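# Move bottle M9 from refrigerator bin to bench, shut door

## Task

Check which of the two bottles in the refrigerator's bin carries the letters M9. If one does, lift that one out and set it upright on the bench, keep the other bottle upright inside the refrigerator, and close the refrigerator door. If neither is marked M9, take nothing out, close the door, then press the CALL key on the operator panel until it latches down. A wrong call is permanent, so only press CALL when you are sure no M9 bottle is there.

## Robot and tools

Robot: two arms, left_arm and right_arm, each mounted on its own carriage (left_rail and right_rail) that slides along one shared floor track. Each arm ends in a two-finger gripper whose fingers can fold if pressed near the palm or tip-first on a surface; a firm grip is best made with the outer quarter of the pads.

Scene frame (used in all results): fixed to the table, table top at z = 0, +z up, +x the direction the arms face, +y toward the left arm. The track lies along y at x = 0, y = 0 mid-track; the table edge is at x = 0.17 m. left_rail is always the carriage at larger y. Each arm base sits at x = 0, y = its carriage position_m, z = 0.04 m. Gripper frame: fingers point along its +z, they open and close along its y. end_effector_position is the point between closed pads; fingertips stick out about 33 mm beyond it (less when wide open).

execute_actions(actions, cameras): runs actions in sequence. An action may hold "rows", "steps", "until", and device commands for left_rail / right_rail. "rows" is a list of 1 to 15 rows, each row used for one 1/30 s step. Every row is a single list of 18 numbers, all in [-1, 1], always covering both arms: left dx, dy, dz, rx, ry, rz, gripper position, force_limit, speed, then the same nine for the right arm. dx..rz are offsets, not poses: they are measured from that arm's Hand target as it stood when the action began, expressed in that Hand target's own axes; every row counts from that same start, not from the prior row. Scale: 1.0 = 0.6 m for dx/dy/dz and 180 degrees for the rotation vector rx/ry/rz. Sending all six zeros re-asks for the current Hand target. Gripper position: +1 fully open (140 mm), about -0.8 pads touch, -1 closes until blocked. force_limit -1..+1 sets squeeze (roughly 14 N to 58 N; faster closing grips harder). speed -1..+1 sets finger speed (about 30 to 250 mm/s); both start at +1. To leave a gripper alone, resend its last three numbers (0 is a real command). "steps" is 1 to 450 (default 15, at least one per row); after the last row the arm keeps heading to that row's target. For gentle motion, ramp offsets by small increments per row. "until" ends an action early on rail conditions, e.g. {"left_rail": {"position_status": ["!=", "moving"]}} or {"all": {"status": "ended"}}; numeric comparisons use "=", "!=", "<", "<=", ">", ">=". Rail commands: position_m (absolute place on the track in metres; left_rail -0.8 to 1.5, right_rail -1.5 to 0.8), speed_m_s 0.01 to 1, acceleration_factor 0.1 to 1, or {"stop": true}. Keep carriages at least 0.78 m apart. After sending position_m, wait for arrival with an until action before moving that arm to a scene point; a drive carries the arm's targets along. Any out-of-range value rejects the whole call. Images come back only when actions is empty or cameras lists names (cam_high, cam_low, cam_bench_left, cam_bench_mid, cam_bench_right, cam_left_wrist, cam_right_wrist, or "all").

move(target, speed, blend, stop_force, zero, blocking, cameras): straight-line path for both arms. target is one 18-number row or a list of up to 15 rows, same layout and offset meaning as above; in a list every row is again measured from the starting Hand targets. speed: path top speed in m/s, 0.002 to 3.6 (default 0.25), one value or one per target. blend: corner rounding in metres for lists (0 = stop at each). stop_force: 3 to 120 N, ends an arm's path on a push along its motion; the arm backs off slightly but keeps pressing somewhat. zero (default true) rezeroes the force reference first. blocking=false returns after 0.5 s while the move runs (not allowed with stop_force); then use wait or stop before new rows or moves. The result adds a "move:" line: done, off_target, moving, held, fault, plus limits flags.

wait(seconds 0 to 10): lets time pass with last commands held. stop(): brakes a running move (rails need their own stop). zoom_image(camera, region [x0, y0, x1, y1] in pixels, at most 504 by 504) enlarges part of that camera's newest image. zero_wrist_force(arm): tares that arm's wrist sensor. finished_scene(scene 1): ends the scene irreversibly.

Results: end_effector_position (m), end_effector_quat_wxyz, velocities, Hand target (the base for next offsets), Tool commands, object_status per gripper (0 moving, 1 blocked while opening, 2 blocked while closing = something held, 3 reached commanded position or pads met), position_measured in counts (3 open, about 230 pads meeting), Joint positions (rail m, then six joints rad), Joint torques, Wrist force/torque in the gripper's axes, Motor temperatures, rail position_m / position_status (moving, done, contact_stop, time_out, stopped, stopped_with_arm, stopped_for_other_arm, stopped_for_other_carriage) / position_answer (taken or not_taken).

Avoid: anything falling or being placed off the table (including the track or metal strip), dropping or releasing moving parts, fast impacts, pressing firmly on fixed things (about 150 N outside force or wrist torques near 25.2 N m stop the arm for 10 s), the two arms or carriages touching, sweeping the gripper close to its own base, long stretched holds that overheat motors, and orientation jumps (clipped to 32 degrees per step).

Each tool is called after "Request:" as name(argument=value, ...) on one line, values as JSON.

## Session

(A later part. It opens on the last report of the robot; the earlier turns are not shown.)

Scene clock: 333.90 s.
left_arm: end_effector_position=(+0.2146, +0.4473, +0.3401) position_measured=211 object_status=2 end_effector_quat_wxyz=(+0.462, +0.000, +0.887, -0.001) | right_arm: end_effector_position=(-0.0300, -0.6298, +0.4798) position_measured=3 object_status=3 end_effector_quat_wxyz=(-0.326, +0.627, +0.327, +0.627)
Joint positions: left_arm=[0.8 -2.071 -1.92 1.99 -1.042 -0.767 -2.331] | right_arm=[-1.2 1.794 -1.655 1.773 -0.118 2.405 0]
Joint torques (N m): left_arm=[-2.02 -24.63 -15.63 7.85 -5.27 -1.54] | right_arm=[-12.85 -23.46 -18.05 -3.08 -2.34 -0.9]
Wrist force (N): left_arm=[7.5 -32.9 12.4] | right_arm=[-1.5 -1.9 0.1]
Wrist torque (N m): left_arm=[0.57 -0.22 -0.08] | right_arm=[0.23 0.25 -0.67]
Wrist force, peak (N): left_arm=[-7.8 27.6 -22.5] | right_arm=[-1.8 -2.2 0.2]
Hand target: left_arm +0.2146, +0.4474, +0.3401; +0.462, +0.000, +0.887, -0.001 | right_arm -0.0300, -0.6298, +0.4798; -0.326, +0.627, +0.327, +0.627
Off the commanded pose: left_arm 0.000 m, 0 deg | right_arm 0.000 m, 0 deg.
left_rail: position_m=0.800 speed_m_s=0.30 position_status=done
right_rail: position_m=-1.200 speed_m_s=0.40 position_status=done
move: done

Request:
move(target=[0,-0.0017,0,0,0,0,-1,0.2,-1,0,0,0,0,0,0,1,1,1], speed=0.02)

Scene clock: 337.40 s.
left_arm: end_effector_position=(+0.2146, +0.4466, +0.3401) position_measured=211 object_status=2 end_effector_quat_wxyz=(+0.462, +0.000, +0.887, -0.001) | right_arm: end_effector_position=(-0.0300, -0.6298, +0.4798) position_measured=3 object_status=3 end_effector_quat_wxyz=(-0.326, +0.627, +0.327, +0.627)
Joint positions: left_arm=[0.8 -2.069 -1.918 1.988 -1.044 -0.766 -2.33] | right_arm=[-1.2 1.794 -1.655 1.773 -0.118 2.405 0]
Joint torques (N m): left_arm=[11.99 0.62 -33.67 -1.34 0.26 1.19] | right_arm=[-13.27 -23.6 -17.38 -3.2 -2.38 -0.84]
Wrist force (N): left_arm=[1.4 -9.5 0.4] | right_arm=[-1.5 -1.8 0.1]
Wrist torque (N m): left_arm=[0.03 -0.15 -0.34] | right_arm=[0.26 0.24 -0.67]
Wrist force, peak (N): left_arm=[9.9 -40.6 15.1] | right_arm=[-1.9 -2.0 -0.1]
Hand target: left_arm +0.2146, +0.4465, +0.3401; +0.462, +0.000, +0.887, -0.001 | right_arm -0.0300, -0.6298, +0.4798; -0.326, +0.627, +0.327, +0.627
Off the commanded pose: left_arm 0.000 m, 0 deg | right_arm 0.000 m, 0 deg.
left_rail: position_m=0.800 speed_m_s=0.30 position_status=done
right_rail: position_m=-1.200 speed_m_s=0.40 position_status=done
move: done

Request:
move(target=[0.0057,-0.0012,-0.0082,0,0,0,-1,0.2,-1,0,0,0,0,0,0,1,1,1], speed=0.02, cameras=["cam_left_wrist"])

Scene clock: 344.87 s.
left_arm: end_effector_position=(+0.2086, +0.4458, +0.3401) position_measured=211 object_status=2 end_effector_quat_wxyz=(+0.462, +0.000, +0.887, -0.001) | right_arm: end_effector_position=(-0.0300, -0.6298, +0.4798) position_measured=3 object_status=3 end_effector_quat_wxyz=(-0.326, +0.627, +0.327, +0.627)
Joint positions: left_arm=[0.8 -2.084 -1.912 1.982 -1.031 -0.775 -2.347] | right_arm=[-1.2 1.794 -1.655 1.773 -0.118 2.405 0]
Joint torques (N m): left_arm=[-6.41 -1.03 -34.16 2.8 -2.26 -1.19] | right_arm=[-12.39 -22.15 -17.74 -3.13 -2.41 -1.07]
Wrist force (N): left_arm=[1.8 -12.9 7.9] | right_arm=[-1.5 -1.9 -0.2]
Wrist torque (N m): left_arm=[-0.27 -0.12 -0.30] | right_arm=[0.25 0.24 -0.67]
Wrist force, peak (N): left_arm=[-3.6 -14.0 24.6] | right_arm=[-1.8 -2.2 -0.1]
Hand target: left_arm +0.2086, +0.4458, +0.3401; +0.462, +0.000, +0.887, -0.001 | right_arm -0.0300, -0.6298, +0.4798; -0.326, +0.627, +0.327, +0.627
Off the commanded pose: left_arm 0.000 m, 0 deg | right_arm 0.000 m, 0 deg.
left_rail: position_m=0.800 speed_m_s=0.30 position_status=done
right_rail: position_m=-1.200 speed_m_s=0.40 position_status=done
move: done
camera_calibration:
cam_left_wrist: T_world_to_cam=[[0.00613519, 0.999972, 0.0043315, -0.433892], [0.206068, -0.0055029, 0.978522, -0.377402], [0.978518, -0.00511083, -0.206096, 0.0112467], [0, 0, 0, 1]] pos_world=[0.0694273, 0.43186, 0.373493]
Images, in order (width x height): cam_left_wrist 896x504.

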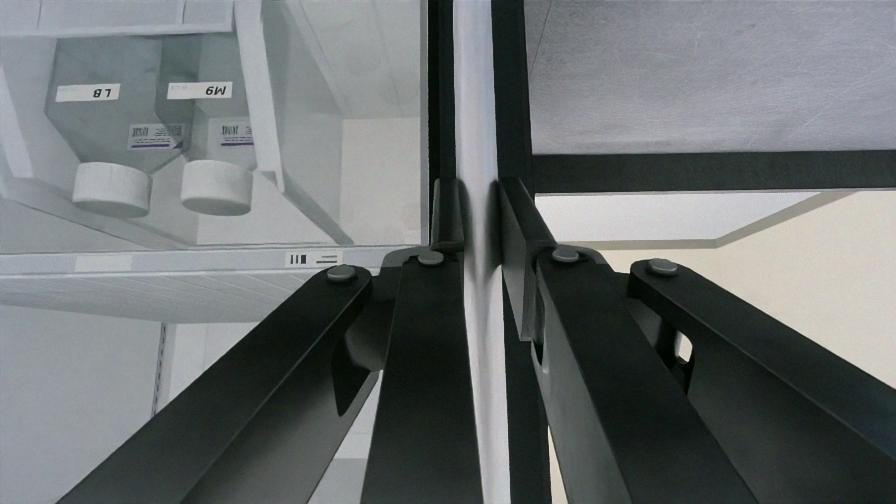

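Request:
move(target=[0.0148,-0.0058,-0.0212,-0.0094,0,-0.0066,-1,0.2,-1,0,0,0,0,0,0,1,1,1], speed=0.03, cameras=["cam_left_wrist"])

Scene clock: 354.83 s.
left_arm: end_effector_position=(+0.1931, +0.4423, +0.3401) position_measured=211 object_status=2 end_effector_quat_wxyz=(+0.462, -0.016, +0.887, +0.007) | right_arm: end_effector_position=(-0.0300, -0.6298, +0.4798) position_measured=3 object_status=3 end_effector_quat_wxyz=(-0.326, +0.627, +0.327, +0.627)
Joint positions: left_arm=[0.8 -2.105 -1.866 1.942 -0.992 -0.808 -2.411] | right_arm=[-1.2 1.794 -1.655 1.773 -0.118 2.405 0]
Joint torques (N m): left_arm=[-5.39 -3.37 -35.19 4.44 -2.75 -1.33] | right_arm=[-12.72 -23.37 -17.89 -3.19 -2.38 -0.87]
Wrist force (N): left_arm=[6.3 -16.0 6.9] | right_arm=[-1.7 -2.0 -0.1]
Wrist torque (N m): left_arm=[-0.23 -0.17 -0.25] | right_arm=[0.22 0.29 -0.67]
Wrist force, peak (N): left_arm=[6.3 -16.0 6.9] | right_arm=[-1.7 -2.2 0.0]
Hand target: left_arm +0.1931, +0.4423, +0.3401; +0.462, -0.016, +0.887, +0.007 | right_arm -0.0300, -0.6298, +0.4798; -0.326, +0.627, +0.327, +0.627
Off the commanded pose: left_arm 0.000 m, 0 deg | right_arm 0.000 m, 0 deg.
left_rail: position_m=0.800 speed_m_s=0.30 position_status=done
right_rail: position_m=-1.200 speed_m_s=0.40 position_status=done
move: done
camera_calibration:
cam_left_wrist: T_world_to_cam=[[-0.029797, 0.999547, 0.00433151, -0.423205], [0.20613, 0.00190446, 0.978523, -0.377506], [0.978071, 0.0300499, -0.206094, 0.0109759], [0, 0, 0, 1]] pos_world=[0.05447, 0.423403, 0.373493]
Images, in order (width x height): cam_left_wrist 896x504.

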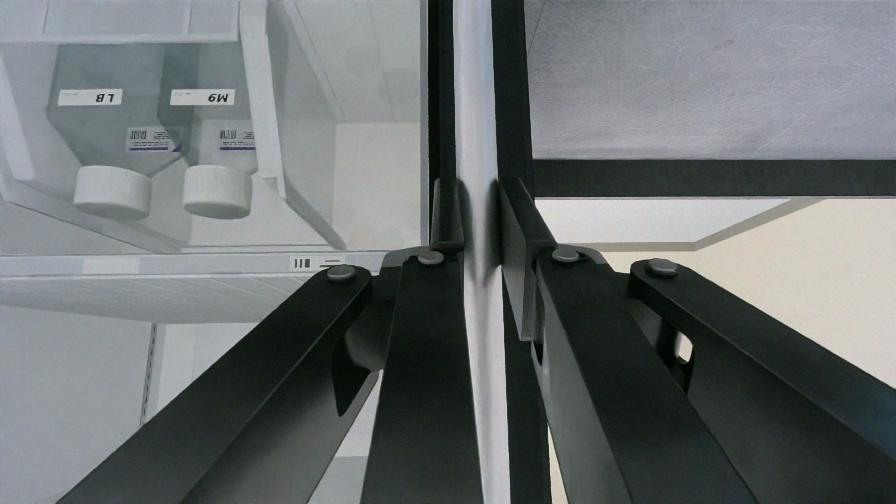

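Request:
move(target=[0.0206,-0.0082,-0.0293,-0.0130,0,-0.0091,-1,0.2,-1,0,0,0,0,0,0,1,1,1], speed=0.03, cameras=["cam_bench_left"])

Scene clock: 362.13 s.
left_arm: end_effector_position=(+0.1718, +0.4367, +0.3401) position_measured=211 object_status=2 end_effector_quat_wxyz=(+0.462, -0.038, +0.886, +0.019) | right_arm: end_effector_position=(-0.0300, -0.6298, +0.4798) position_measured=3 object_status=3 end_effector_quat_wxyz=(-0.326, +0.627, +0.327, +0.627)
Joint positions: left_arm=[0.8 -2.127 -1.8 1.885 -0.949 -0.854 -2.487] | right_arm=[-1.2 1.794 -1.655 1.773 -0.118 2.405 0]
Joint torques (N m): left_arm=[-6.14 -5.52 -34.52 5.36 -4.05 -1.41] | right_arm=[-13.39 -23.21 -17.67 -3.36 -2.46 -0.99]
Wrist force (N): left_arm=[6.8 -18.5 8.1] | right_arm=[-1.4 -1.8 0.0]
Wrist torque (N m): left_arm=[-0.10 -0.16 -0.18] | right_arm=[0.25 0.23 -0.67]
Wrist force, peak (N): left_arm=[6.7 -18.7 7.8] | right_arm=[-1.7 -2.3 0.0]
Hand target: left_arm +0.1718, +0.4367, +0.3401; +0.462, -0.038, +0.886, +0.019 | right_arm -0.0300, -0.6298, +0.4798; -0.326, +0.627, +0.327, +0.627
Off the commanded pose: left_arm 0.000 m, 0 deg | right_arm 0.000 m, 0 deg.
left_rail: position_m=0.800 speed_m_s=0.30 position_status=done
right_rail: position_m=-1.200 speed_m_s=0.40 position_status=done
move: done
Images, in order (width x height): cam_bench_left 896x504.

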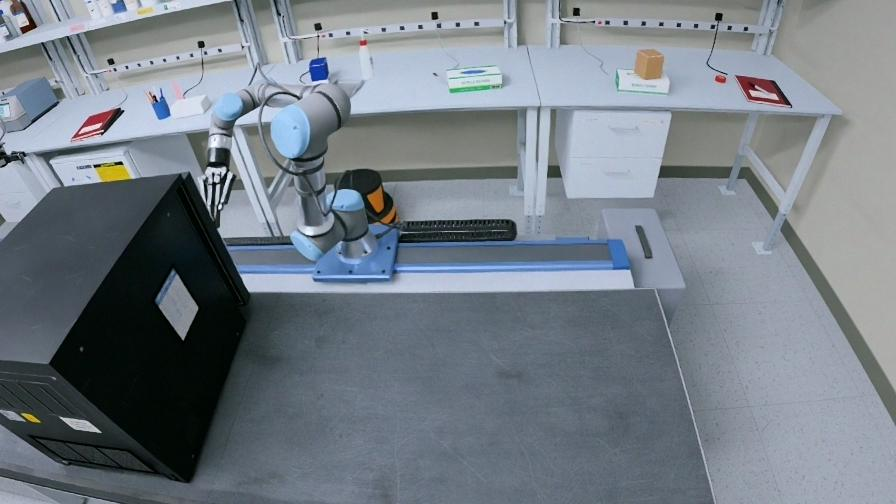

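Request:
move(target=[0.0408,-0.0173,-0.0582,-0.0261,0,-0.0183,-1,0.2,-1,0,0,0,0,0,0,1,1,1], speed=0.04)

Scene clock: 373.30 s.
left_arm: end_effector_position=(+0.1302, +0.4227, +0.3400) position_measured=211 object_status=2 end_effector_quat_wxyz=(+0.460, -0.082, +0.883, +0.042) | right_arm: end_effector_position=(-0.0300, -0.6298, +0.4798) position_measured=3 object_status=3 end_effector_quat_wxyz=(-0.326, +0.627, +0.327, +0.627)
Joint positions: left_arm=[0.8 -2.155 -1.668 1.762 -0.883 -0.94 -2.608] | right_arm=[-1.2 1.794 -1.655 1.773 -0.118 2.405 0]
Joint torques (N m): left_arm=[-7.73 -13.85 -31.01 9.79 -9.59 -1.66] | right_arm=[-13.14 -23.91 -17.97 -3.3 -2.5 -0.79]
Wrist force (N): left_arm=[11.0 -38.3 13.7] | right_arm=[-1.6 -2.1 -0.1]
Wrist torque (N m): left_arm=[0.42 -0.05 0.01] | right_arm=[0.20 0.27 -0.66]
Wrist force, peak (N): left_arm=[11.0 -38.3 13.7] | right_arm=[-1.8 -2.2 -0.1]
Hand target: left_arm +0.1302, +0.4227, +0.3400; +0.460, -0.082, +0.883, +0.042 | right_arm -0.0300, -0.6298, +0.4798; -0.326, +0.627, +0.327, +0.627
Off the commanded pose: left_arm 0.000 m, 0 deg | right_arm 0.000 m, 0 deg.
left_rail: position_m=0.800 speed_m_s=0.30 position_status=done
right_rail: position_m=-1.200 speed_m_s=0.40 position_status=done
move: done

Request:
move(target=[0.0407,-0.02,-0.058,-0.0261,0,-0.0183,-1,0.2,-1,0,0,0,0,0,0,1,1,1], speed=0.04, cameras=["cam_bench_left","cam_left_wrist"])

Scene clock: 380.27 s.
left_arm: end_effector_position=(+0.0906, +0.4031, +0.3400) position_measured=211 object_status=2 end_effector_quat_wxyz=(+0.457, -0.126, +0.878, +0.065) | right_arm: end_effector_position=(-0.0300, -0.6298, +0.4798) position_measured=3 object_status=3 end_effector_quat_wxyz=(-0.326, +0.627, +0.327, +0.627)
Joint positions: left_arm=[0.8 -2.163 -1.532 1.621 -0.829 -1.018 -2.697] | right_arm=[-1.2 1.794 -1.655 1.773 -0.118 2.405 0]
Joint torques (N m): left_arm=[-9.44 -14.98 -34.48 3.88 -2.72 -1.35] | right_arm=[-12.37 -24.23 -17.99 -3.23 -2.39 -0.83]
Wrist force (N): left_arm=[4.6 -9.6 5.0] | right_arm=[-1.6 -2.0 -0.1]
Wrist torque (N m): left_arm=[-0.29 -0.02 -0.22] | right_arm=[0.22 0.26 -0.67]
Wrist force, peak (N): left_arm=[11.4 -38.9 14.1] | right_arm=[-1.8 -2.2 -0.1]
Hand target: left_arm +0.0906, +0.4031, +0.3400; +0.457, -0.126, +0.878, +0.065 | right_arm -0.0300, -0.6298, +0.4798; -0.326, +0.627, +0.327, +0.627
Off the commanded pose: left_arm 0.000 m, 0 deg | right_arm 0.000 m, 0 deg.
left_rail: position_m=0.800 speed_m_s=0.30 position_status=done
right_rail: position_m=-1.200 speed_m_s=0.40 position_status=done
move: done
camera_calibration:
cam_left_wrist: T_world_to_cam=[[-0.276277, 0.961069, 0.00416338, -0.349229], [0.199598, 0.0531395, 0.978436, -0.376286], [0.940123, 0.271151, -0.206509, 0.0187361], [0, 0, 0, 1]] pos_world=[-0.0389925, 0.350549, 0.373495]
Images, in order (width x height): cam_bench_left 896x504, cam_left_wrist 896x504.

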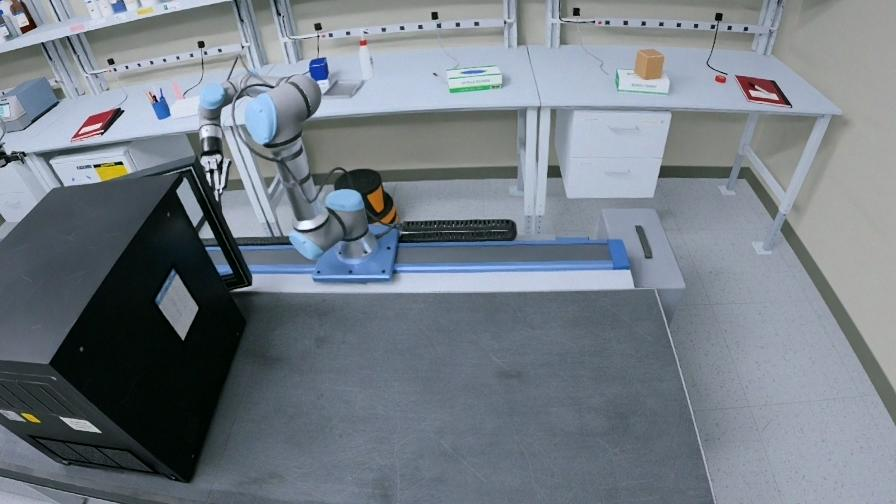

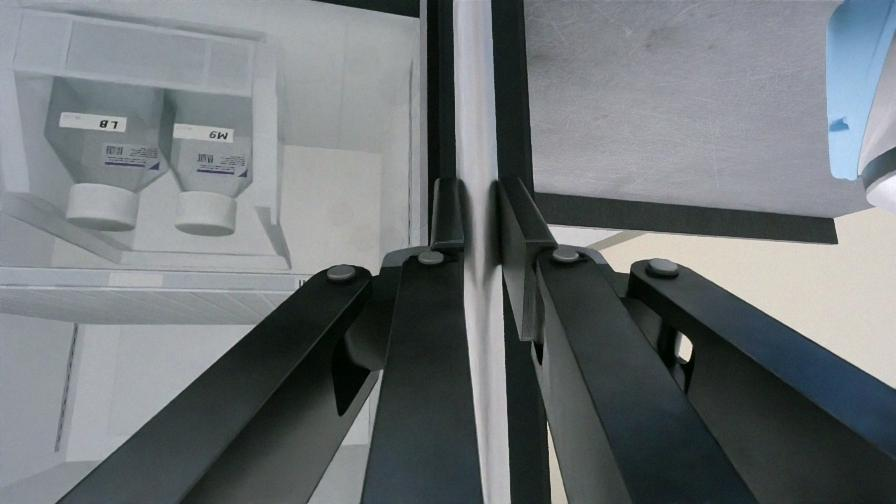

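Request:
move(target=[[0.0407,-0.0183,-0.0581,-0.0261,0,-0.0183,-1,0.2,-1,0,0,0,0,0,0,1,1,1],[0.0803,-0.0433,-0.1145,-0.0521,0,-0.0365,-1,0.2,-1,0,0,0,0,0,0,1,1,1]], speed=0.04, blend=[0.003,0])

Scene clock: 394.60 s.
left_arm: end_effector_position=(+0.0174, +0.3546, +0.3400) position_measured=211 object_status=2 end_effector_quat_wxyz=(+0.448, -0.213, +0.861, +0.110) | right_arm: end_effector_position=(-0.0300, -0.6298, +0.4798) position_measured=3 object_status=3 end_effector_quat_wxyz=(-0.326, +0.627, +0.327, +0.627)
Joint positions: left_arm=[0.8 -2.148 -1.256 1.282 -0.703 -1.16 -2.833] | right_arm=[-1.2 1.794 -1.655 1.773 -0.118 2.405 0]
Joint torques (N m): left_arm=[6.82 -26.64 -33.55 3.19 -3.22 -1.45] | right_arm=[-13.23 -23.74 -17.68 -3.25 -2.43 -0.97]
Wrist force (N): left_arm=[0.9 -8.5 2.1] | right_arm=[-1.4 -2.0 -0.1]
Wrist torque (N m): left_arm=[-0.30 -0.01 -0.23] | right_arm=[0.22 0.22 -0.67]
Wrist force, peak (N): left_arm=[5.1 -9.7 6.1] | right_arm=[-1.8 -2.3 0.0]
Hand target: left_arm +0.0173, +0.3546, +0.3400; +0.448, -0.213, +0.861, +0.110 | right_arm -0.0300, -0.6298, +0.4798; -0.326, +0.627, +0.327, +0.627
Off the commanded pose: left_arm 0.000 m, 0 deg | right_arm 0.000 m, 0 deg.
left_rail: position_m=0.800 speed_m_s=0.30 position_status=done
right_rail: position_m=-1.200 speed_m_s=0.40 position_status=done
move: done

Request:
move(target=[[0.0407,-0.0183,-0.0581,-0.0261,0,-0.0183,-1,0.2,-1,0,0,0,0,0,0,1,1,1],[0.0803,-0.0433,-0.1145,-0.0521,0,-0.0365,-1,0.2,-1,0,0,0,0,0,0,1,1,1]], speed=0.04, blend=[0.003,0], cameras=["cam_bench_left","cam_left_wrist"])

Scene clock: 413.27 s.
left_arm: end_effector_position=(-0.0448, +0.2925, +0.3400) position_measured=211 object_status=2 end_effector_quat_wxyz=(+0.435, -0.298, +0.836, +0.154) | right_arm: end_effector_position=(-0.0300, -0.6298, +0.4798) position_measured=3 object_status=3 end_effector_quat_wxyz=(-0.326, +0.627, +0.327, +0.627)
Joint positions: left_arm=[0.8 -2.107 -0.942 0.809 -0.508 -1.285 -2.936] | right_arm=[-1.2 1.794 -1.655 1.773 -0.118 2.405 0]
Joint torques (N m): left_arm=[9.89 -35 -32.76 1.77 -1.23 -1.27] | right_arm=[-12.57 -23.23 -16.33 -3.06 -2.46 -0.99]
Wrist force (N): left_arm=[-2.5 -0.1 -1.1] | right_arm=[-1.5 -1.9 0.0]
Wrist torque (N m): left_arm=[-0.46 0.09 -0.27] | right_arm=[0.24 0.26 -0.67]
Wrist force, peak (N): left_arm=[-6.8 11.0 -5.2] | right_arm=[-1.8 -2.1 -0.1]
Hand target: left_arm -0.0448, +0.2925, +0.3400; +0.435, -0.298, +0.836, +0.154 | right_arm -0.0300, -0.6298, +0.4798; -0.326, +0.627, +0.327, +0.627
Off the commanded pose: left_arm 0.000 m, 0 deg | right_arm 0.000 m, 0 deg.
left_rail: position_m=0.800 speed_m_s=0.30 position_status=done
right_rail: position_m=-1.200 speed_m_s=0.40 position_status=done
move: done
camera_calibration:
cam_left_wrist: T_world_to_cam=[[-0.628552, 0.777756, 0.00416002, -0.242444], [0.163643, 0.127017, 0.978308, -0.366468], [0.760357, 0.615599, -0.207112, 0.0674419], [0, 0, 0, 1]] pos_world=[-0.143698, 0.193593, 0.373496]
Images, in order (width x height): cam_bench_left 896x504, cam_left_wrist 896x504.

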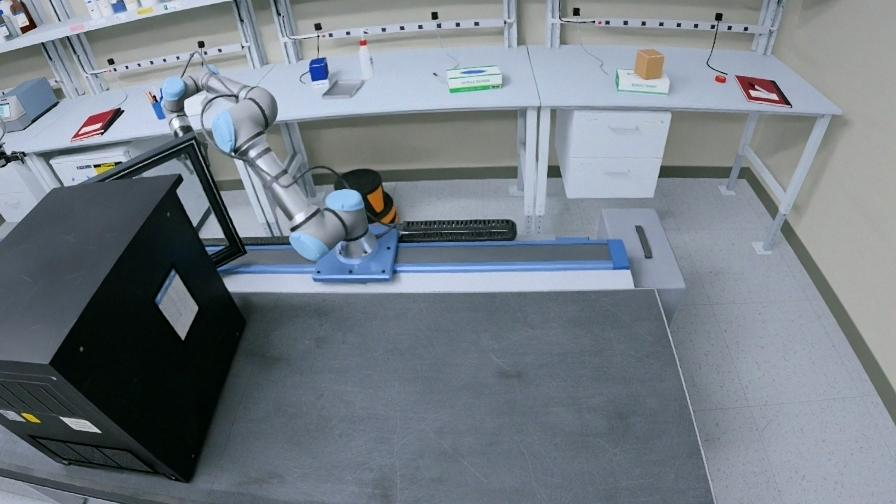

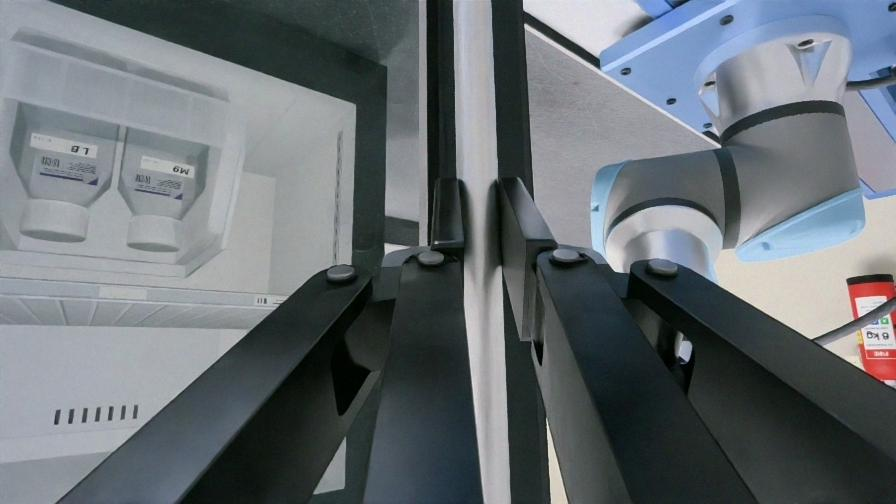

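Request:
execute_actions(actions=[{"rows":[[0,0,0,0,0,0,1,0.2,-0.5,0,0,0,0,0,0,1,1,1]],"steps":75}], cameras=["cam_left_wrist"])

Scene clock: 452.53 s.
left_arm: end_effector_position=(-0.0448, +0.2925, +0.3400) position_measured=3 object_status=3 end_effector_quat_wxyz=(+0.435, -0.298, +0.836, +0.154) | right_arm: end_effector_position=(-0.0300, -0.6298, +0.4798) position_measured=3 object_status=3 end_effector_quat_wxyz=(-0.326, +0.627, +0.327, +0.627)
Joint positions: left_arm=[0.8 -2.107 -0.942 0.808 -0.508 -1.285 -2.937] | right_arm=[-1.2 1.794 -1.655 1.773 -0.118 2.405 0]
Joint torques (N m): left_arm=[8.51 -36.54 -33.46 1.96 -0.21 -1.18] | right_arm=[-12.96 -23.2 -17.42 -3.14 -2.45 -0.85]
Wrist force (N): left_arm=[-0.7 -0.8 -1.6] | right_arm=[-1.6 -1.8 -0.3]
Wrist torque (N m): left_arm=[-0.36 -0.02 -0.26] | right_arm=[0.25 0.27 -0.66]
Wrist force, peak (N): left_arm=[-2.5 -0.2 -1.3] | right_arm=[-2.0 -2.0 0.0]
Hand target: left_arm -0.0448, +0.2925, +0.3400; +0.435, -0.298, +0.836, +0.154 | right_arm -0.0300, -0.6298, +0.4798; -0.326, +0.627, +0.327, +0.627
Off the commanded pose: left_arm 0.000 m, 0 deg | right_arm 0.000 m, 0 deg.
left_rail: position_m=0.800 speed_m_s=0.30 position_status=done
right_rail: position_m=-1.200 speed_m_s=0.40 position_status=done
camera_calibration:
cam_left_wrist: T_world_to_cam=[[-0.628611, 0.777708, 0.00417676, -0.242449], [0.163634, 0.127009, 0.978311, -0.366469], [0.76031, 0.615661, -0.207098, 0.0674179], [0, 0, 0, 1]] pos_world=[-0.143698, 0.193593, 0.373496]
Images, in order (width x height): cam_left_wrist 896x504.

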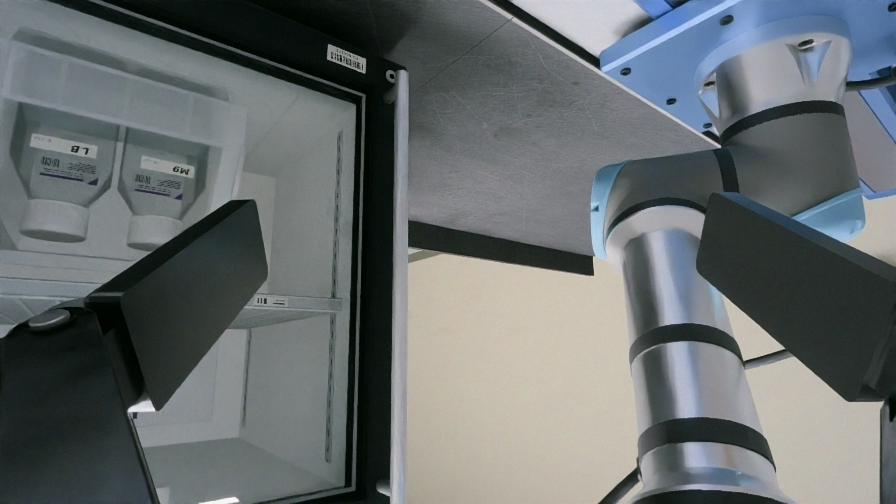

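Request:
execute_actions(actions=[], cameras=["cam_left_wrist","cam_bench_left"])

Scene clock: 454.27 s.
left_arm: end_effector_position=(-0.0448, +0.2925, +0.3400) position_measured=3 object_status=3 end_effector_quat_wxyz=(+0.435, -0.298, +0.836, +0.154) | right_arm: end_effector_position=(-0.0300, -0.6298, +0.4798) position_measured=3 object_status=3 end_effector_quat_wxyz=(-0.326, +0.627, +0.327, +0.627)
Joint positions: left_arm=[0.8 -2.107 -0.942 0.808 -0.508 -1.285 -2.937] | right_arm=[-1.2 1.794 -1.655 1.773 -0.118 2.405 0]
Joint velocities: within noise
Joint torques (N m): left_arm=[9.59 -36.2 -32.74 1.95 0.34 -1.24] | right_arm=[-12.83 -23.31 -18.16 -3.03 -2.43 -0.72]
Motor temperatures (°C): left_arm=[31 30 34 41 40 41] | right_arm=[31 29 33 36 42 35]
Wrist force (N): left_arm=[-0.6 -0.8 -1.4] | right_arm=[-1.6 -1.9 -0.1]
Wrist torque (N m): left_arm=[-0.38 -0.03 -0.26] | right_arm=[0.23 0.27 -0.67]
Wrist force, peak (N): left_arm=[-0.5 -1.1 -1.5] | right_arm=[-1.7 -2.1 -0.3]
Hand target: left_arm -0.0448, +0.2925, +0.3400; +0.435, -0.298, +0.836, +0.154 | right_arm -0.0300, -0.6298, +0.4798; -0.326, +0.627, +0.327, +0.627
Tool commands: left_gripper/position=+1.0 left_gripper/force_limit=+0.2 left_gripper/speed=-0.5 right_gripper/position=+1.0 right_gripper/force_limit=+1.0 right_gripper/speed=+1.0
Off the commanded pose: left_arm 0.000 m, 0 deg | right_arm 0.000 m, 0 deg.
left_rail: position_m=0.800 speed_m_s=0.30 position_status=done
right_rail: position_m=-1.200 speed_m_s=0.40 position_status=done
camera_calibration:
cam_left_wrist: T_world_to_cam=[[-0.628611, 0.777708, 0.00417676, -0.242449], [0.163634, 0.127009, 0.978311, -0.366469], [0.76031, 0.615661, -0.207098, 0.0674179], [0, 0, 0, 1]] pos_world=[-0.143698, 0.193593, 0.373496]
Images, in order (width x height): cam_bench_left 896x504, cam_left_wrist 896x504.

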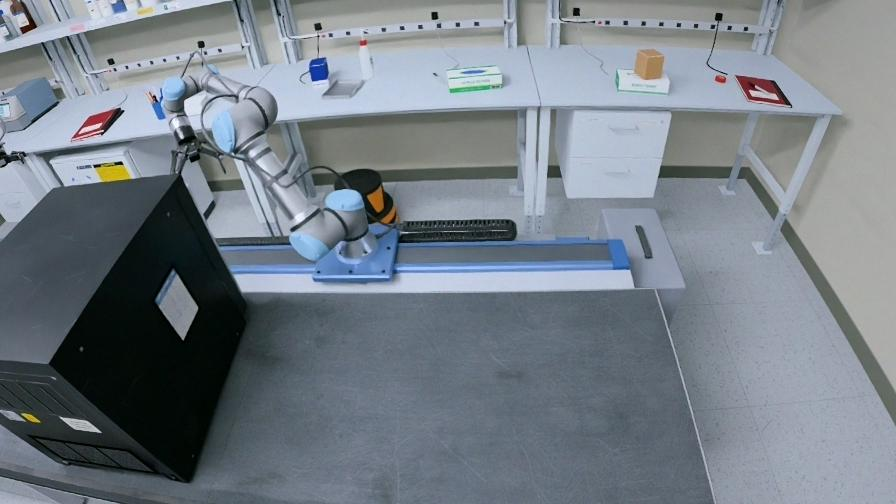

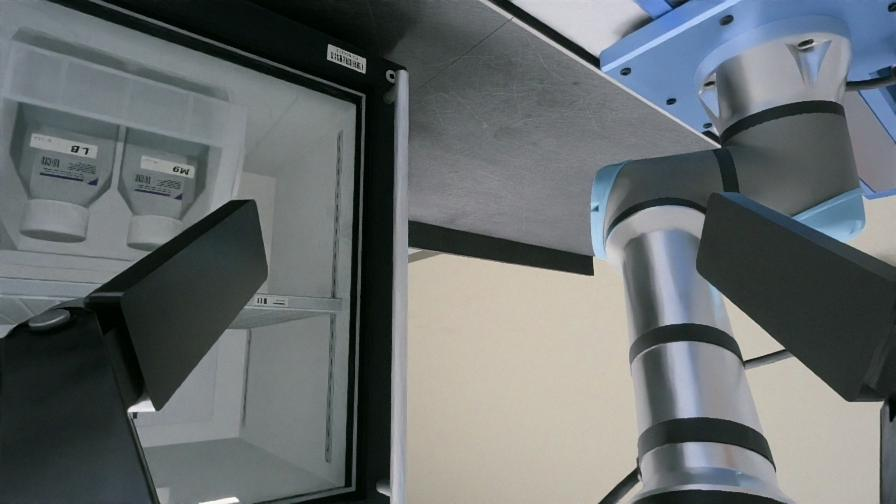

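Request:
execute_actions(actions=[{"left_rail":{"position_m":1.2},"right_rail":{"position_m":-0.45},"steps":200,"until":{"all":{"status":"ended"}}}])

Request:
move(target=[0,0,0,0,0,0,1,0.2,-0.5,-0.2,-0.0358,0.5768,-0.1882,-0.1885,0.0594,-0.2,0.2,-0.5], speed=0.2, cameras=["cam_right_wrist","cam_left_wrist"])

Scene clock: 514.30 s.
left_arm: end_effector_position=(-0.0448, +0.6925, +0.3400) position_measured=3 object_status=3 end_effector_quat_wxyz=(+0.435, -0.298, +0.836, +0.154) | right_arm: end_effector_position=(-0.0300, +0.1202, +0.4798) position_measured=3 object_status=3 end_effector_quat_wxyz=(-0.326, +0.627, +0.327, +0.627)
Joint positions: left_arm=[1.2 -2.107 -0.942 0.808 -0.508 -1.285 -2.937] | right_arm=[-0.45 1.794 -1.655 1.773 -0.118 2.405 0]
Joint torques (N m): left_arm=[-4.91 -54.82 -21.19 1.64 1.1 -1.26] | right_arm=[-9.11 -11.28 -17.51 -0.99 -1.51 -0.83]
Wrist force (N): left_arm=[-0.5 -1.0 -1.3] | right_arm=[-1.6 -1.9 -0.3]
Wrist torque (N m): left_arm=[-0.41 -0.07 -0.26] | right_arm=[0.23 0.28 -0.66]
Wrist force, peak (N): left_arm=[0.2 -1.9 -1.9] | right_arm=[-1.7 -2.6 0.8]
Hand target: left_arm -0.0448, +0.6925, +0.3400; +0.435, -0.298, +0.836, +0.154 | right_arm -0.0300, +0.1202, +0.4798; -0.326, +0.627, +0.327, +0.627
Tool commands: left_gripper/position=+1.0 left_gripper/force_limit=+0.2 left_gripper/speed=-0.5 right_gripper/position=+1.0 right_gripper/force_limit=+1.0 right_gripper/speed=+1.0
Off the commanded pose: left_arm 0.000 m, 0 deg | right_arm 0.000 m, 0 deg.
left_rail: position_m=1.200 speed_m_s=0.30 position_status=done
right_rail: position_m=-0.450 speed_m_s=0.40 position_status=done

Scene clock: 517.10 s.
left_arm: end_effector_position=(-0.0448, +0.6925, +0.3400) position_measured=3 object_status=3 end_effector_quat_wxyz=(+0.435, -0.298, +0.836, +0.154) | right_arm: end_effector_position=(+0.1511, +0.4148, +0.3591) position_measured=154 object_status=3 end_effector_quat_wxyz=(-0.219, +0.807, +0.210, +0.507)
Joint positions: left_arm=[1.2 -2.107 -0.942 0.808 -0.508 -1.285 -2.937] | right_arm=[-0.45 1.485 -0.476 0.035 0.997 2.312 0.55]
Joint torques (N m): left_arm=[-5.98 -55.21 -16.31 1.24 0.9 -1.13] | right_arm=[-12.29 -48.38 -29.69 -1.46 -1.63 -1.66]
Wrist force (N): left_arm=[-0.6 -1.2 -1.2] | right_arm=[-1.3 -1.6 -0.7]
Wrist torque (N m): left_arm=[-0.45 -0.04 -0.26] | right_arm=[0.06 0.21 -0.50]
Wrist force, peak (N): left_arm=[-0.8 -1.0 -1.6] | right_arm=[-1.8 -1.7 -1.4]
Hand target: left_arm -0.0448, +0.6925, +0.3400; +0.435, -0.298, +0.836, +0.154 | right_arm +0.1510, +0.4160, +0.3597; -0.080, +0.874, +0.154, +0.455
Off the commanded pose: left_arm 0.000 m, 0 deg | right_arm 0.001 m, 20 deg.
left_rail: position_m=1.200 speed_m_s=0.30 position_status=done
right_rail: position_m=-0.450 speed_m_s=0.40 position_status=done
elbow stopped short (right arm): the move would have taken joint 4 (elbow) straighter than the controller allows.
move: off_target (right_arm)
camera_calibration:
cam_left_wrist: T_world_to_cam=[[-0.628622, 0.7777, 0.00411558, -0.553506], [0.163594, 0.127058, 0.978311, -0.417308], [0.76031, 0.615662, -0.207098, -0.178847], [0, 0, 0, 1]] pos_world=[-0.143698, 0.593593, 0.373496]
cam_right_wrist: T_world_to_cam=[[0.576177, -0.805624, -0.137803, 0.307362], [-0.625786, -0.326381, -0.708426, 0.485202], [0.525749, 0.494414, -0.692202, 0.104669], [0, 0, 0, 1]] pos_world=[0.0715079, 0.354229, 0.458537]
Images, in order (width x height): cam_left_wrist 896x504, cam_right_wrist 896x504.

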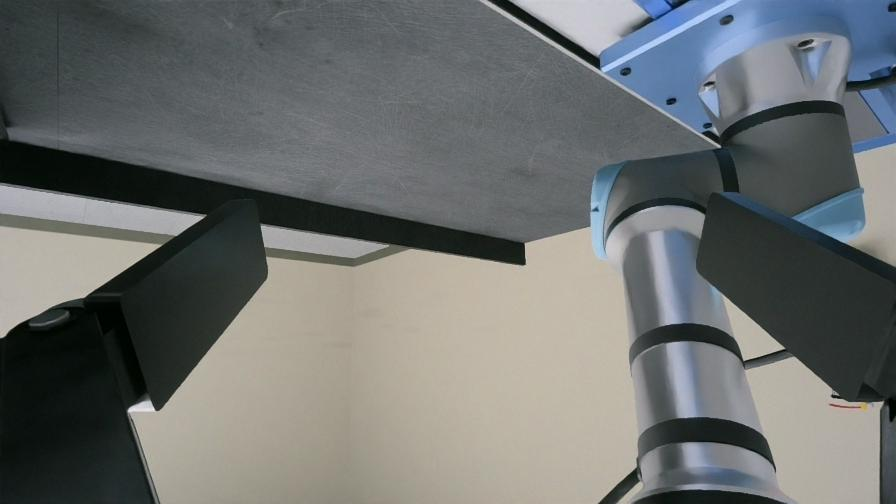

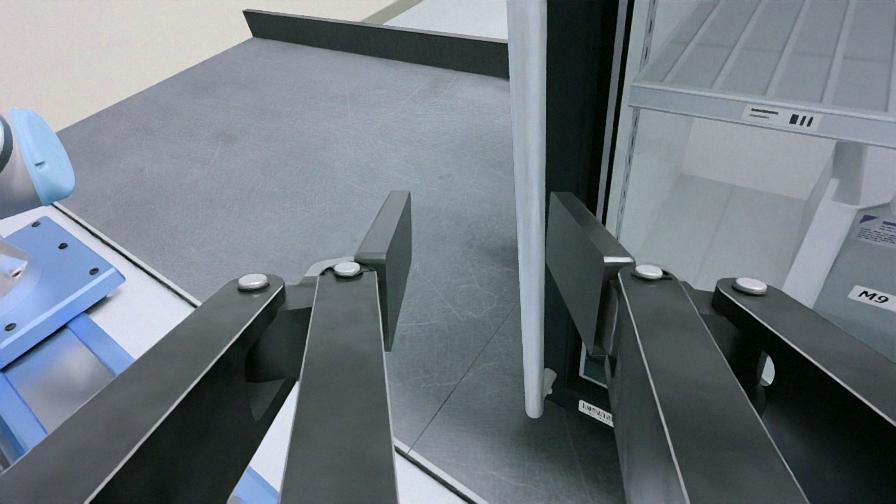

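Request:
move(target=[0,0,0,0,0,0,1,0.2,-0.5,-0.2039,0.2857,-0.0295,0,0,0,-0.2,0.2,-0.5], speed=0.15)

Request:
execute_actions(actions=[{"right_rail":{"position_m":-0.26,"speed_m_s":0.2},"steps":120,"until":{"right_rail":{"position_status":["!=","moving"]}}}], cameras=["cam_right_wrist","cam_left_wrist"])

Scene clock: 552.57 s.
left_arm: end_effector_position=(-0.0448, +0.6925, +0.3400) position_measured=3 object_status=3 end_effector_quat_wxyz=(+0.435, -0.298, +0.836, +0.154) | right_arm: end_effector_position=(+0.1301, +0.2259, +0.2698) position_measured=154 object_status=3 end_effector_quat_wxyz=(-0.080, +0.874, +0.154, +0.455)
Joint positions: left_arm=[1.2 -2.107 -0.942 0.808 -0.508 -1.285 -2.937] | right_arm=[-0.45 1.53 -0.851 0.918 1.008 2.43 0.949]
Joint torques (N m): left_arm=[-5.01 -55.91 -16.29 -0.55 0.87 -1.02] | right_arm=[13.06 -54.85 -12.79 0.45 -0.9 1.75]
Wrist force (N): left_arm=[-0.6 -0.9 -1.2] | right_arm=[-1.2 -1.0 -0.2]
Wrist torque (N m): left_arm=[-0.39 -0.03 -0.26] | right_arm=[0.06 0.21 -0.52]
Wrist force, peak (N): left_arm=[-0.7 -1.3 -1.4] | right_arm=[-1.6 -2.3 0.4]
Hand target: left_arm -0.0448, +0.6925, +0.3400; +0.435, -0.298, +0.836, +0.154 | right_arm +0.1300, +0.2258, +0.2698; -0.080, +0.874, +0.154, +0.455
Off the commanded pose: left_arm 0.000 m, 0 deg | right_arm 0.000 m, 0 deg.
left_rail: position_m=1.200 speed_m_s=0.30 position_status=done
right_rail: position_m=-0.450 speed_m_s=0.40 position_status=done
move: done

Scene clock: 554.13 s.
left_arm: end_effector_position=(-0.0448, +0.6925, +0.3400) position_measured=3 object_status=3 end_effector_quat_wxyz=(+0.435, -0.298, +0.836, +0.154) | right_arm: end_effector_position=(+0.1300, +0.4158, +0.2698) position_measured=154 object_status=3 end_effector_quat_wxyz=(-0.080, +0.874, +0.154, +0.455)
Joint positions: left_arm=[1.2 -2.107 -0.942 0.808 -0.508 -1.285 -2.937] | right_arm=[-0.26 1.53 -0.851 0.918 1.008 2.43 0.949]
Joint torques (N m): left_arm=[-5.34 -55.49 -16.59 -0.75 0.64 -0.98] | right_arm=[0.57 -39.4 -16.77 1.99 -0.51 1.46]
Wrist force (N): left_arm=[-0.5 -1.0 -1.3] | right_arm=[-1.2 -1.3 -0.2]
Wrist torque (N m): left_arm=[-0.41 -0.06 -0.26] | right_arm=[0.01 0.22 -0.52]
Wrist force, peak (N): left_arm=[-0.7 -1.1 -1.5] | right_arm=[-1.0 -2.0 0.2]
Hand target: left_arm -0.0448, +0.6925, +0.3400; +0.435, -0.298, +0.836, +0.154 | right_arm +0.1300, +0.4158, +0.2698; -0.080, +0.874, +0.154, +0.455
Tool commands: left_gripper/position=+1.0 left_gripper/force_limit=+0.2 left_gripper/speed=-0.5 right_gripper/position=-0.2 right_gripper/force_limit=+0.2 right_gripper/speed=-0.5
Off the commanded pose: left_arm 0.000 m, 0 deg | right_arm 0.000 m, 0 deg.
left_rail: position_m=1.200 speed_m_s=0.30 position_status=done
right_rail: position_m=-0.260 speed_m_s=0.20 position_status=done
camera_calibration:
cam_left_wrist: T_world_to_cam=[[-0.628622, 0.7777, 0.00411558, -0.553506], [0.163594, 0.127058, 0.978311, -0.417308], [0.76031, 0.615662, -0.207098, -0.178847], [0, 0, 0, 1]] pos_world=[-0.143698, 0.593593, 0.373496]
cam_right_wrist: T_world_to_cam=[[0.359312, -0.933217, -0.000331117, 0.352064], [-0.777046, -0.298985, -0.553902, 0.375612], [0.516812, 0.199281, -0.832582, 0.215113], [0, 0, 0, 1]] pos_world=[0.054194, 0.397987, 0.387268]
Images, in order (width x height): cam_left_wrist 896x504, cam_right_wrist 896x504.

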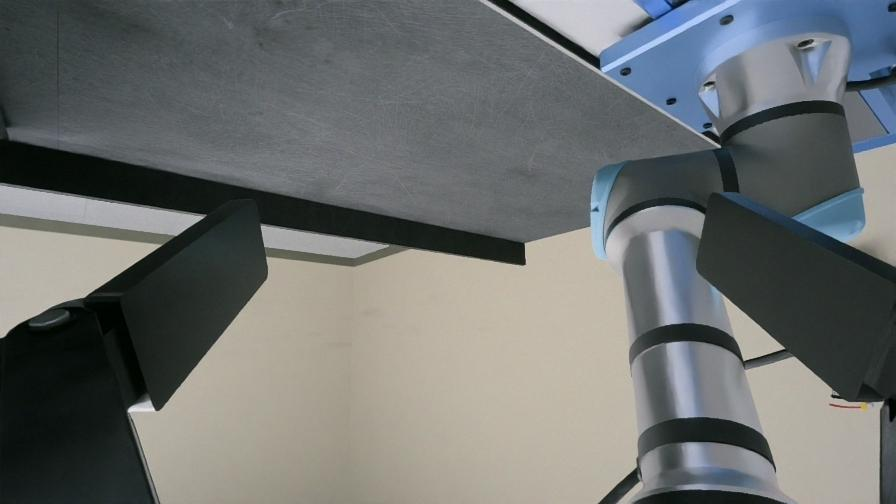

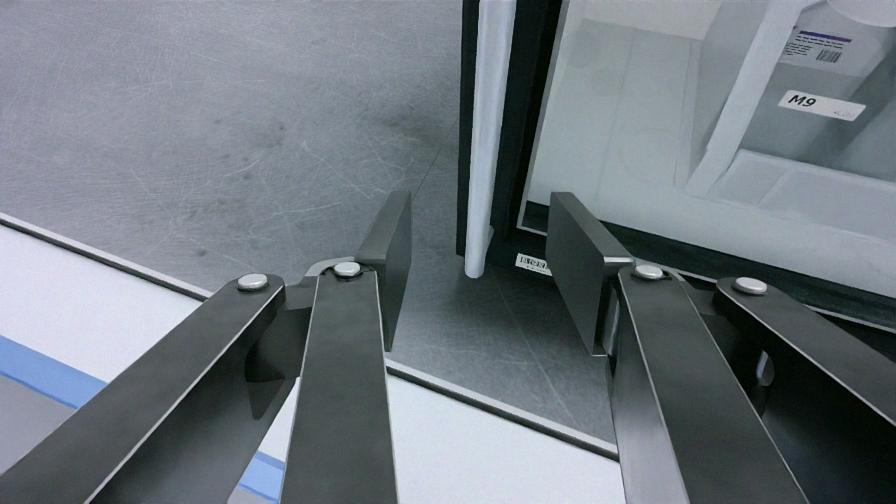

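Request:
move(target=[0,0,0,0,0,0,1,0.2,-0.5,0.0858,0.011,0.1224,0,0,0,-0.42,0.2,-0.5], speed=0.06, stop_force=12, cameras=["cam_right_wrist"])

Scene clock: 571.80 s.
left_arm: end_effector_position=(-0.0448, +0.6925, +0.3400) position_measured=3 object_status=3 end_effector_quat_wxyz=(+0.435, -0.298, +0.836, +0.154) | right_arm: end_effector_position=(+0.2166, +0.4403, +0.2698) position_measured=182 object_status=3 end_effector_quat_wxyz=(-0.080, +0.874, +0.154, +0.455)
Joint positions: left_arm=[1.2 -2.107 -0.942 0.808 -0.508 -1.285 -2.937] | right_arm=[-0.26 1.389 -0.827 0.849 0.924 2.355 0.774]
Joint torques (N m): left_arm=[-5.88 -54.52 -16.21 -1.72 0.68 -0.7] | right_arm=[-13.06 -39.1 -30.24 -0.1 -1.05 -1.47]
Wrist force (N): left_arm=[-0.7 -1.1 -1.3] | right_arm=[-0.8 -1.0 -0.4]
Wrist torque (N m): left_arm=[-0.43 -0.02 -0.26] | right_arm=[0.06 0.15 -0.42]
Wrist force, peak (N): left_arm=[-0.7 -1.2 -1.6] | right_arm=[-1.4 -1.3 -0.7]
Hand target: left_arm -0.0448, +0.6925, +0.3400; +0.435, -0.298, +0.836, +0.154 | right_arm +0.2166, +0.4403, +0.2698; -0.080, +0.874, +0.154, +0.455
Off the commanded pose: left_arm 0.000 m, 0 deg | right_arm 0.000 m, 0 deg.
left_rail: position_m=1.200 speed_m_s=0.30 position_status=done
right_rail: position_m=-0.260 speed_m_s=0.20 position_status=done
move: done
camera_calibration:
cam_right_wrist: T_world_to_cam=[[0.359312, -0.933217, -0.000331117, 0.343848], [-0.777046, -0.298985, -0.553902, 0.450152], [0.516812, 0.199281, -0.832582, 0.165526], [0, 0, 0, 1]] pos_world=[0.140694, 0.422487, 0.387268]
Images, in order (width x height): cam_right_wrist 896x504.

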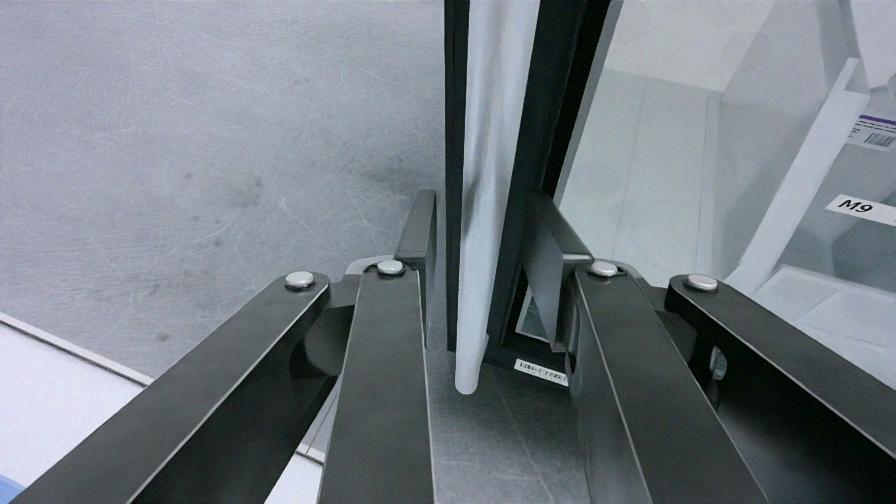

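Request:
execute_actions(actions=[{"rows":[[0,0,0,0,0,0,1,0.2,-0.5,0,0,0,0,0,0,-1,0.2,-1]],"steps":75}])

Scene clock: 579.40 s.
left_arm: end_effector_position=(-0.0448, +0.6925, +0.3400) position_measured=3 object_status=3 end_effector_quat_wxyz=(+0.435, -0.298, +0.836, +0.154) | right_arm: end_effector_position=(+0.2166, +0.4403, +0.2698) position_measured=211 object_status=2 end_effector_quat_wxyz=(-0.080, +0.874, +0.154, +0.455)
Joint positions: left_arm=[1.2 -2.107 -0.942 0.808 -0.508 -1.285 -2.937] | right_arm=[-0.26 1.389 -0.827 0.849 0.924 2.355 0.774]
Joint torques (N m): left_arm=[-5.95 -55.27 -16.22 -1.54 0.5 -0.74] | right_arm=[16.02 -40.59 -30.59 -3.44 -1.09 -1.25]
Wrist force (N): left_arm=[-0.5 -0.9 -1.3] | right_arm=[-2.5 14.1 -7.7]
Wrist torque (N m): left_arm=[-0.40 -0.05 -0.25] | right_arm=[-0.04 0.19 -0.10]
Wrist force, peak (N): left_arm=[-0.7 -1.1 -1.5] | right_arm=[-2.5 14.4 -7.9]
Hand target: left_arm -0.0448, +0.6925, +0.3400; +0.435, -0.298, +0.836, +0.154 | right_arm +0.2166, +0.4403, +0.2698; -0.080, +0.874, +0.154, +0.455
Off the commanded pose: left_arm 0.000 m, 0 deg | right_arm 0.000 m, 0 deg.
left_rail: position_m=1.200 speed_m_s=0.30 position_status=done
right_rail: position_m=-0.260 speed_m_s=0.20 position_status=done

Request:
move(target=[[0,0,0,0,0,0,1,0.2,-0.5,-0.0410,-0.0092,-0.0586,0.0196,0,-0.0137,-1,0.2,-1],[0,0,0,0,0,0,1,0.2,-0.5,-0.0721,-0.0111,-0.1029,0.0342,0,-0.0240,-1,0.2,-1]], speed=0.03, blend=[0.004,0])

Scene clock: 606.47 s.
left_arm: end_effector_position=(-0.0448, +0.6925, +0.3400) position_measured=3 object_status=3 end_effector_quat_wxyz=(+0.435, -0.298, +0.836, +0.154) | right_arm: end_effector_position=(+0.1435, +0.4208, +0.2698) position_measured=211 object_status=2 end_effector_quat_wxyz=(-0.109, +0.862, +0.211, +0.448) end_effector_velocity=(-0.001, -0.001, -0.001) end_effector_angular_velocity=(-0.001, +0.000, +0.001)
Joint positions: left_arm=[1.2 -2.107 -0.942 0.808 -0.508 -1.285 -2.937] | right_arm=[-0.26 1.48 -0.964 1.072 0.806 2.331 0.728]
Joint velocities: left_arm=[within noise] | right_arm=[0 0.001 -0.001 0.005 -0.002 0 0]
Joint torques (N m): left_arm=[-6.27 -54.31 -16.77 -1.74 0.43 -0.42] | right_arm=[20.31 -56.1 -20.34 -5.07 -4.81 -1.49]
Wrist force (N): left_arm=[-0.6 -0.8 -1.3] | right_arm=[-6.5 20.0 0.8]
Wrist torque (N m): left_arm=[-0.37 -0.03 -0.26] | right_arm=[0.16 0.14 -0.20]
Wrist force, peak (N): left_arm=[-0.7 -1.2 -1.5] | right_arm=[8.6 12.0 16.2]
Hand target: left_arm -0.0448, +0.6925, +0.3400; +0.435, -0.298, +0.836, +0.154 | right_arm +0.1435, +0.4208, +0.2698; -0.109, +0.862, +0.211, +0.448
Off the commanded pose: left_arm 0.000 m, 0 deg | right_arm 0.000 m, 0 deg.
left_rail: position_m=1.200 speed_m_s=0.30 position_status=done
right_rail: position_m=-0.260 speed_m_s=0.20 position_status=done
move: done

Request:
move(target=[[0,0,0,0,0,0,1,0.2,-0.5,-0.0310,-0.0040,-0.0442,0.0147,0,-0.0103,-1,0.2,-1],[0,0,0,0,0,0,1,0.2,-0.5,-0.0621,-0.0052,-0.0886,0.0293,0,-0.0206,-1,0.2,-1],[0,0,0,0,0,0,1,0.2,-0.5,-0.0931,-0.0023,-0.1328,0.0440,0,-0.0308,-1,0.2,-1]], speed=0.035, blend=[0.004,0.004,0])

Scene clock: 618.40 s.
left_arm: end_effector_position=(-0.0448, +0.6925, +0.3400) position_measured=3 object_status=3 end_effector_quat_wxyz=(+0.435, -0.298, +0.836, +0.154) | right_arm: end_effector_position=(+0.0566, +0.3771, +0.2698) position_measured=211 object_status=2 end_effector_quat_wxyz=(-0.147, +0.841, +0.283, +0.437)
Joint positions: left_arm=[1.2 -2.107 -0.942 0.808 -0.508 -1.285 -2.937] | right_arm=[-0.26 1.598 -1.136 1.331 0.683 2.299 0.675]
Joint torques (N m): left_arm=[-5.75 -54.85 -16.47 -1.57 0.1 -0.22] | right_arm=[16.81 -52.94 -20.93 -3.8 -1.95 -1.36]
Wrist force (N): left_arm=[-0.8 -1.0 -1.3] | right_arm=[-11.1 10.9 6.6]
Wrist torque (N m): left_arm=[-0.42 0.00 -0.26] | right_arm=[0.34 0.11 -0.39]
Wrist force, peak (N): left_arm=[-0.7 -1.2 -1.6] | right_arm=[-6.7 20.6 1.0]
Hand target: left_arm -0.0448, +0.6925, +0.3400; +0.435, -0.298, +0.836, +0.154 | right_arm +0.0565, +0.3770, +0.2698; -0.147, +0.841, +0.283, +0.437
Off the commanded pose: left_arm 0.000 m, 0 deg | right_arm 0.000 m, 0 deg.
left_rail: position_m=1.200 speed_m_s=0.30 position_status=done
right_rail: position_m=-0.260 speed_m_s=0.20 position_status=done
move: done

Request:
move(target=[[0,0,0,0,0,0,1,0.2,-0.5,-0.0312,-0.0015,-0.0445,0.0147,0,-0.0103,-1,0.2,-1],[0,0,0,0,0,0,1,0.2,-0.5,-0.0624,0.0005,-0.0890,0.0293,0,-0.0206,-1,0.2,-1],[0,0,0,0,0,0,1,0.2,-0.5,-0.0934,0.0063,-0.1332,0.0440,0,-0.0308,-1,0.2,-1],[0,0,0,0,0,0,1,0.2,-0.5,-0.1241,0.0165,-0.1770,0.0587,0,-0.0411,-1,0.2,-1]], speed=0.035, blend=[0.004,0.004,0.004,0])

Scene clock: 633.60 s.
left_arm: end_effector_position=(-0.0448, +0.6925, +0.3400) position_measured=3 object_status=3 end_effector_quat_wxyz=(+0.435, -0.298, +0.836, +0.154) | right_arm: end_effector_position=(-0.0407, +0.2908, +0.2698) position_measured=211 object_status=2 end_effector_quat_wxyz=(-0.195, +0.804, +0.376, +0.418)
Joint positions: left_arm=[1.2 -2.107 -0.942 0.808 -0.508 -1.285 -2.937] | right_arm=[-0.26 1.761 -1.373 1.641 0.57 2.258 0.613]
Joint torques (N m): left_arm=[-5.93 -55.05 -16.53 -1.64 0.07 0.01] | right_arm=[12.39 -46.63 -20.73 -1.98 2.26 -1.16]
Wrist force (N): left_arm=[-0.6 -1.0 -1.0] | right_arm=[-18.2 -4.3 12.8]
Wrist torque (N m): left_arm=[-0.43 -0.03 -0.25] | right_arm=[0.46 0.11 -0.56]
Wrist force, peak (N): left_arm=[-0.9 -0.9 -1.5] | right_arm=[-18.4 -4.4 12.7]
Hand target: left_arm -0.0448, +0.6925, +0.3400; +0.435, -0.298, +0.836, +0.154 | right_arm -0.0408, +0.2907, +0.2698; -0.195, +0.804, +0.376, +0.418
Off the commanded pose: left_arm 0.000 m, 0 deg | right_arm 0.000 m, 0 deg.
left_rail: position_m=1.200 speed_m_s=0.30 position_status=done
right_rail: position_m=-0.260 speed_m_s=0.20 position_status=done
move: done

Request:
move(target=[[0,0,0,0,0,0,1,0.2,-0.5,-0.0312,0.0022,-0.0445,0.0147,0,-0.0103,-1,0.2,-1],[0,0,0,0,0,0,1,0.2,-0.5,-0.0623,0.0080,-0.0889,0.0293,0,-0.0206,-1,0.2,-1],[0,0,0,0,0,0,1,0.2,-0.5,-0.0931,0.0183,-0.1328,0.0440,0,-0.0308,-1,0.2,-1],[0,0,0,0,0,0,1,0.2,-0.5,-0.1234,0.0322,-0.1761,0.0587,0,-0.0411,-1,0.2,-1]], speed=0.035, blend=[0.004,0.004,0.004,0], cameras=["cam_right_wrist","cam_bench_left"])

Scene clock: 647.50 s.
left_arm: end_effector_position=(-0.0448, +0.6925, +0.3400) position_measured=3 object_status=3 end_effector_quat_wxyz=(+0.435, -0.298, +0.836, +0.154) | right_arm: end_effector_position=(-0.1087, +0.1794, +0.2699) position_measured=211 object_status=2 end_effector_quat_wxyz=(-0.241, +0.757, +0.464, +0.393)
Joint positions: left_arm=[1.2 -2.107 -0.942 0.808 -0.508 -1.285 -2.937] | right_arm=[-0.26 1.937 -1.631 1.913 0.527 2.225 0.568]
Joint torques (N m): left_arm=[-5.56 -54.58 -17.31 -1.56 -0.09 -0.04] | right_arm=[3.25 -39.56 -20.94 3.81 9.73 -1.09]
Wrist force (N): left_arm=[-0.6 -1.1 -1.2] | right_arm=[-28.7 -27.6 18.2]
Wrist torque (N m): left_arm=[-0.45 -0.03 -0.26] | right_arm=[0.64 0.23 -0.83]
Wrist force, peak (N): left_arm=[-0.8 -1.2 -1.4] | right_arm=[-25.9 -32.6 16.7]
Hand target: left_arm -0.0448, +0.6925, +0.3400; +0.435, -0.298, +0.836, +0.154 | right_arm -0.1087, +0.1793, +0.2699; -0.241, +0.756, +0.464, +0.393
Off the commanded pose: left_arm 0.000 m, 0 deg | right_arm 0.000 m, 0 deg.
left_rail: position_m=1.200 speed_m_s=0.30 position_status=done
right_rail: position_m=-0.260 speed_m_s=0.20 position_status=done
move: done
camera_calibration:
cam_right_wrist: T_world_to_cam=[[0.899057, -0.437831, -0.000901963, 0.187162], [-0.365113, -0.748596, -0.55344, 0.244829], [0.241638, 0.497904, -0.832888, 0.302322], [0, 0, 0, 1]] pos_world=[-0.151931, 0.114696, 0.387467]
Images, in order (width x height): cam_bench_left 896x504, cam_right_wrist 896x504.

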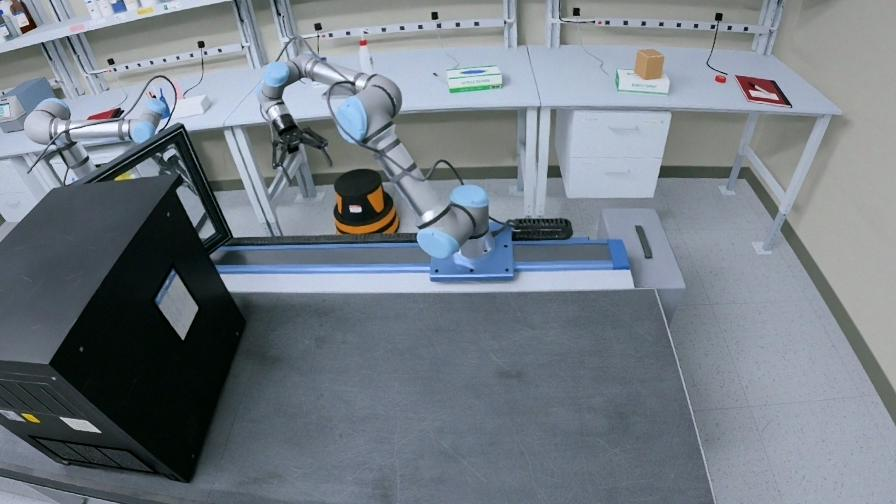

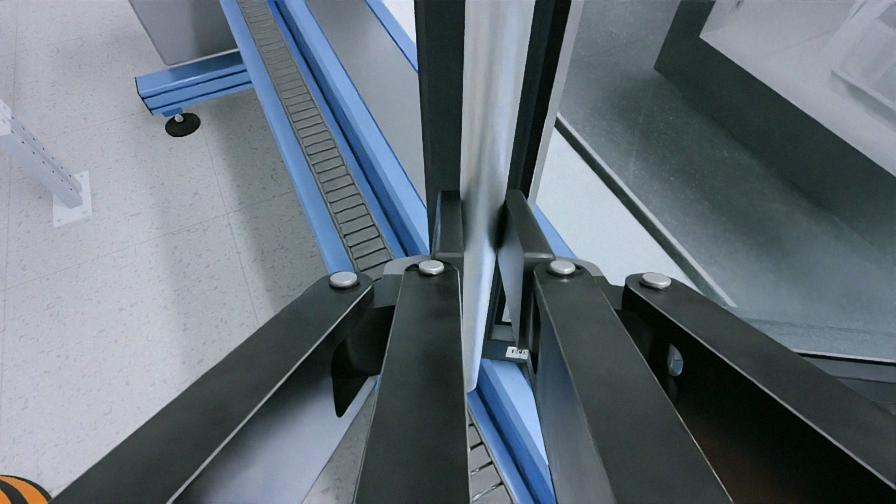

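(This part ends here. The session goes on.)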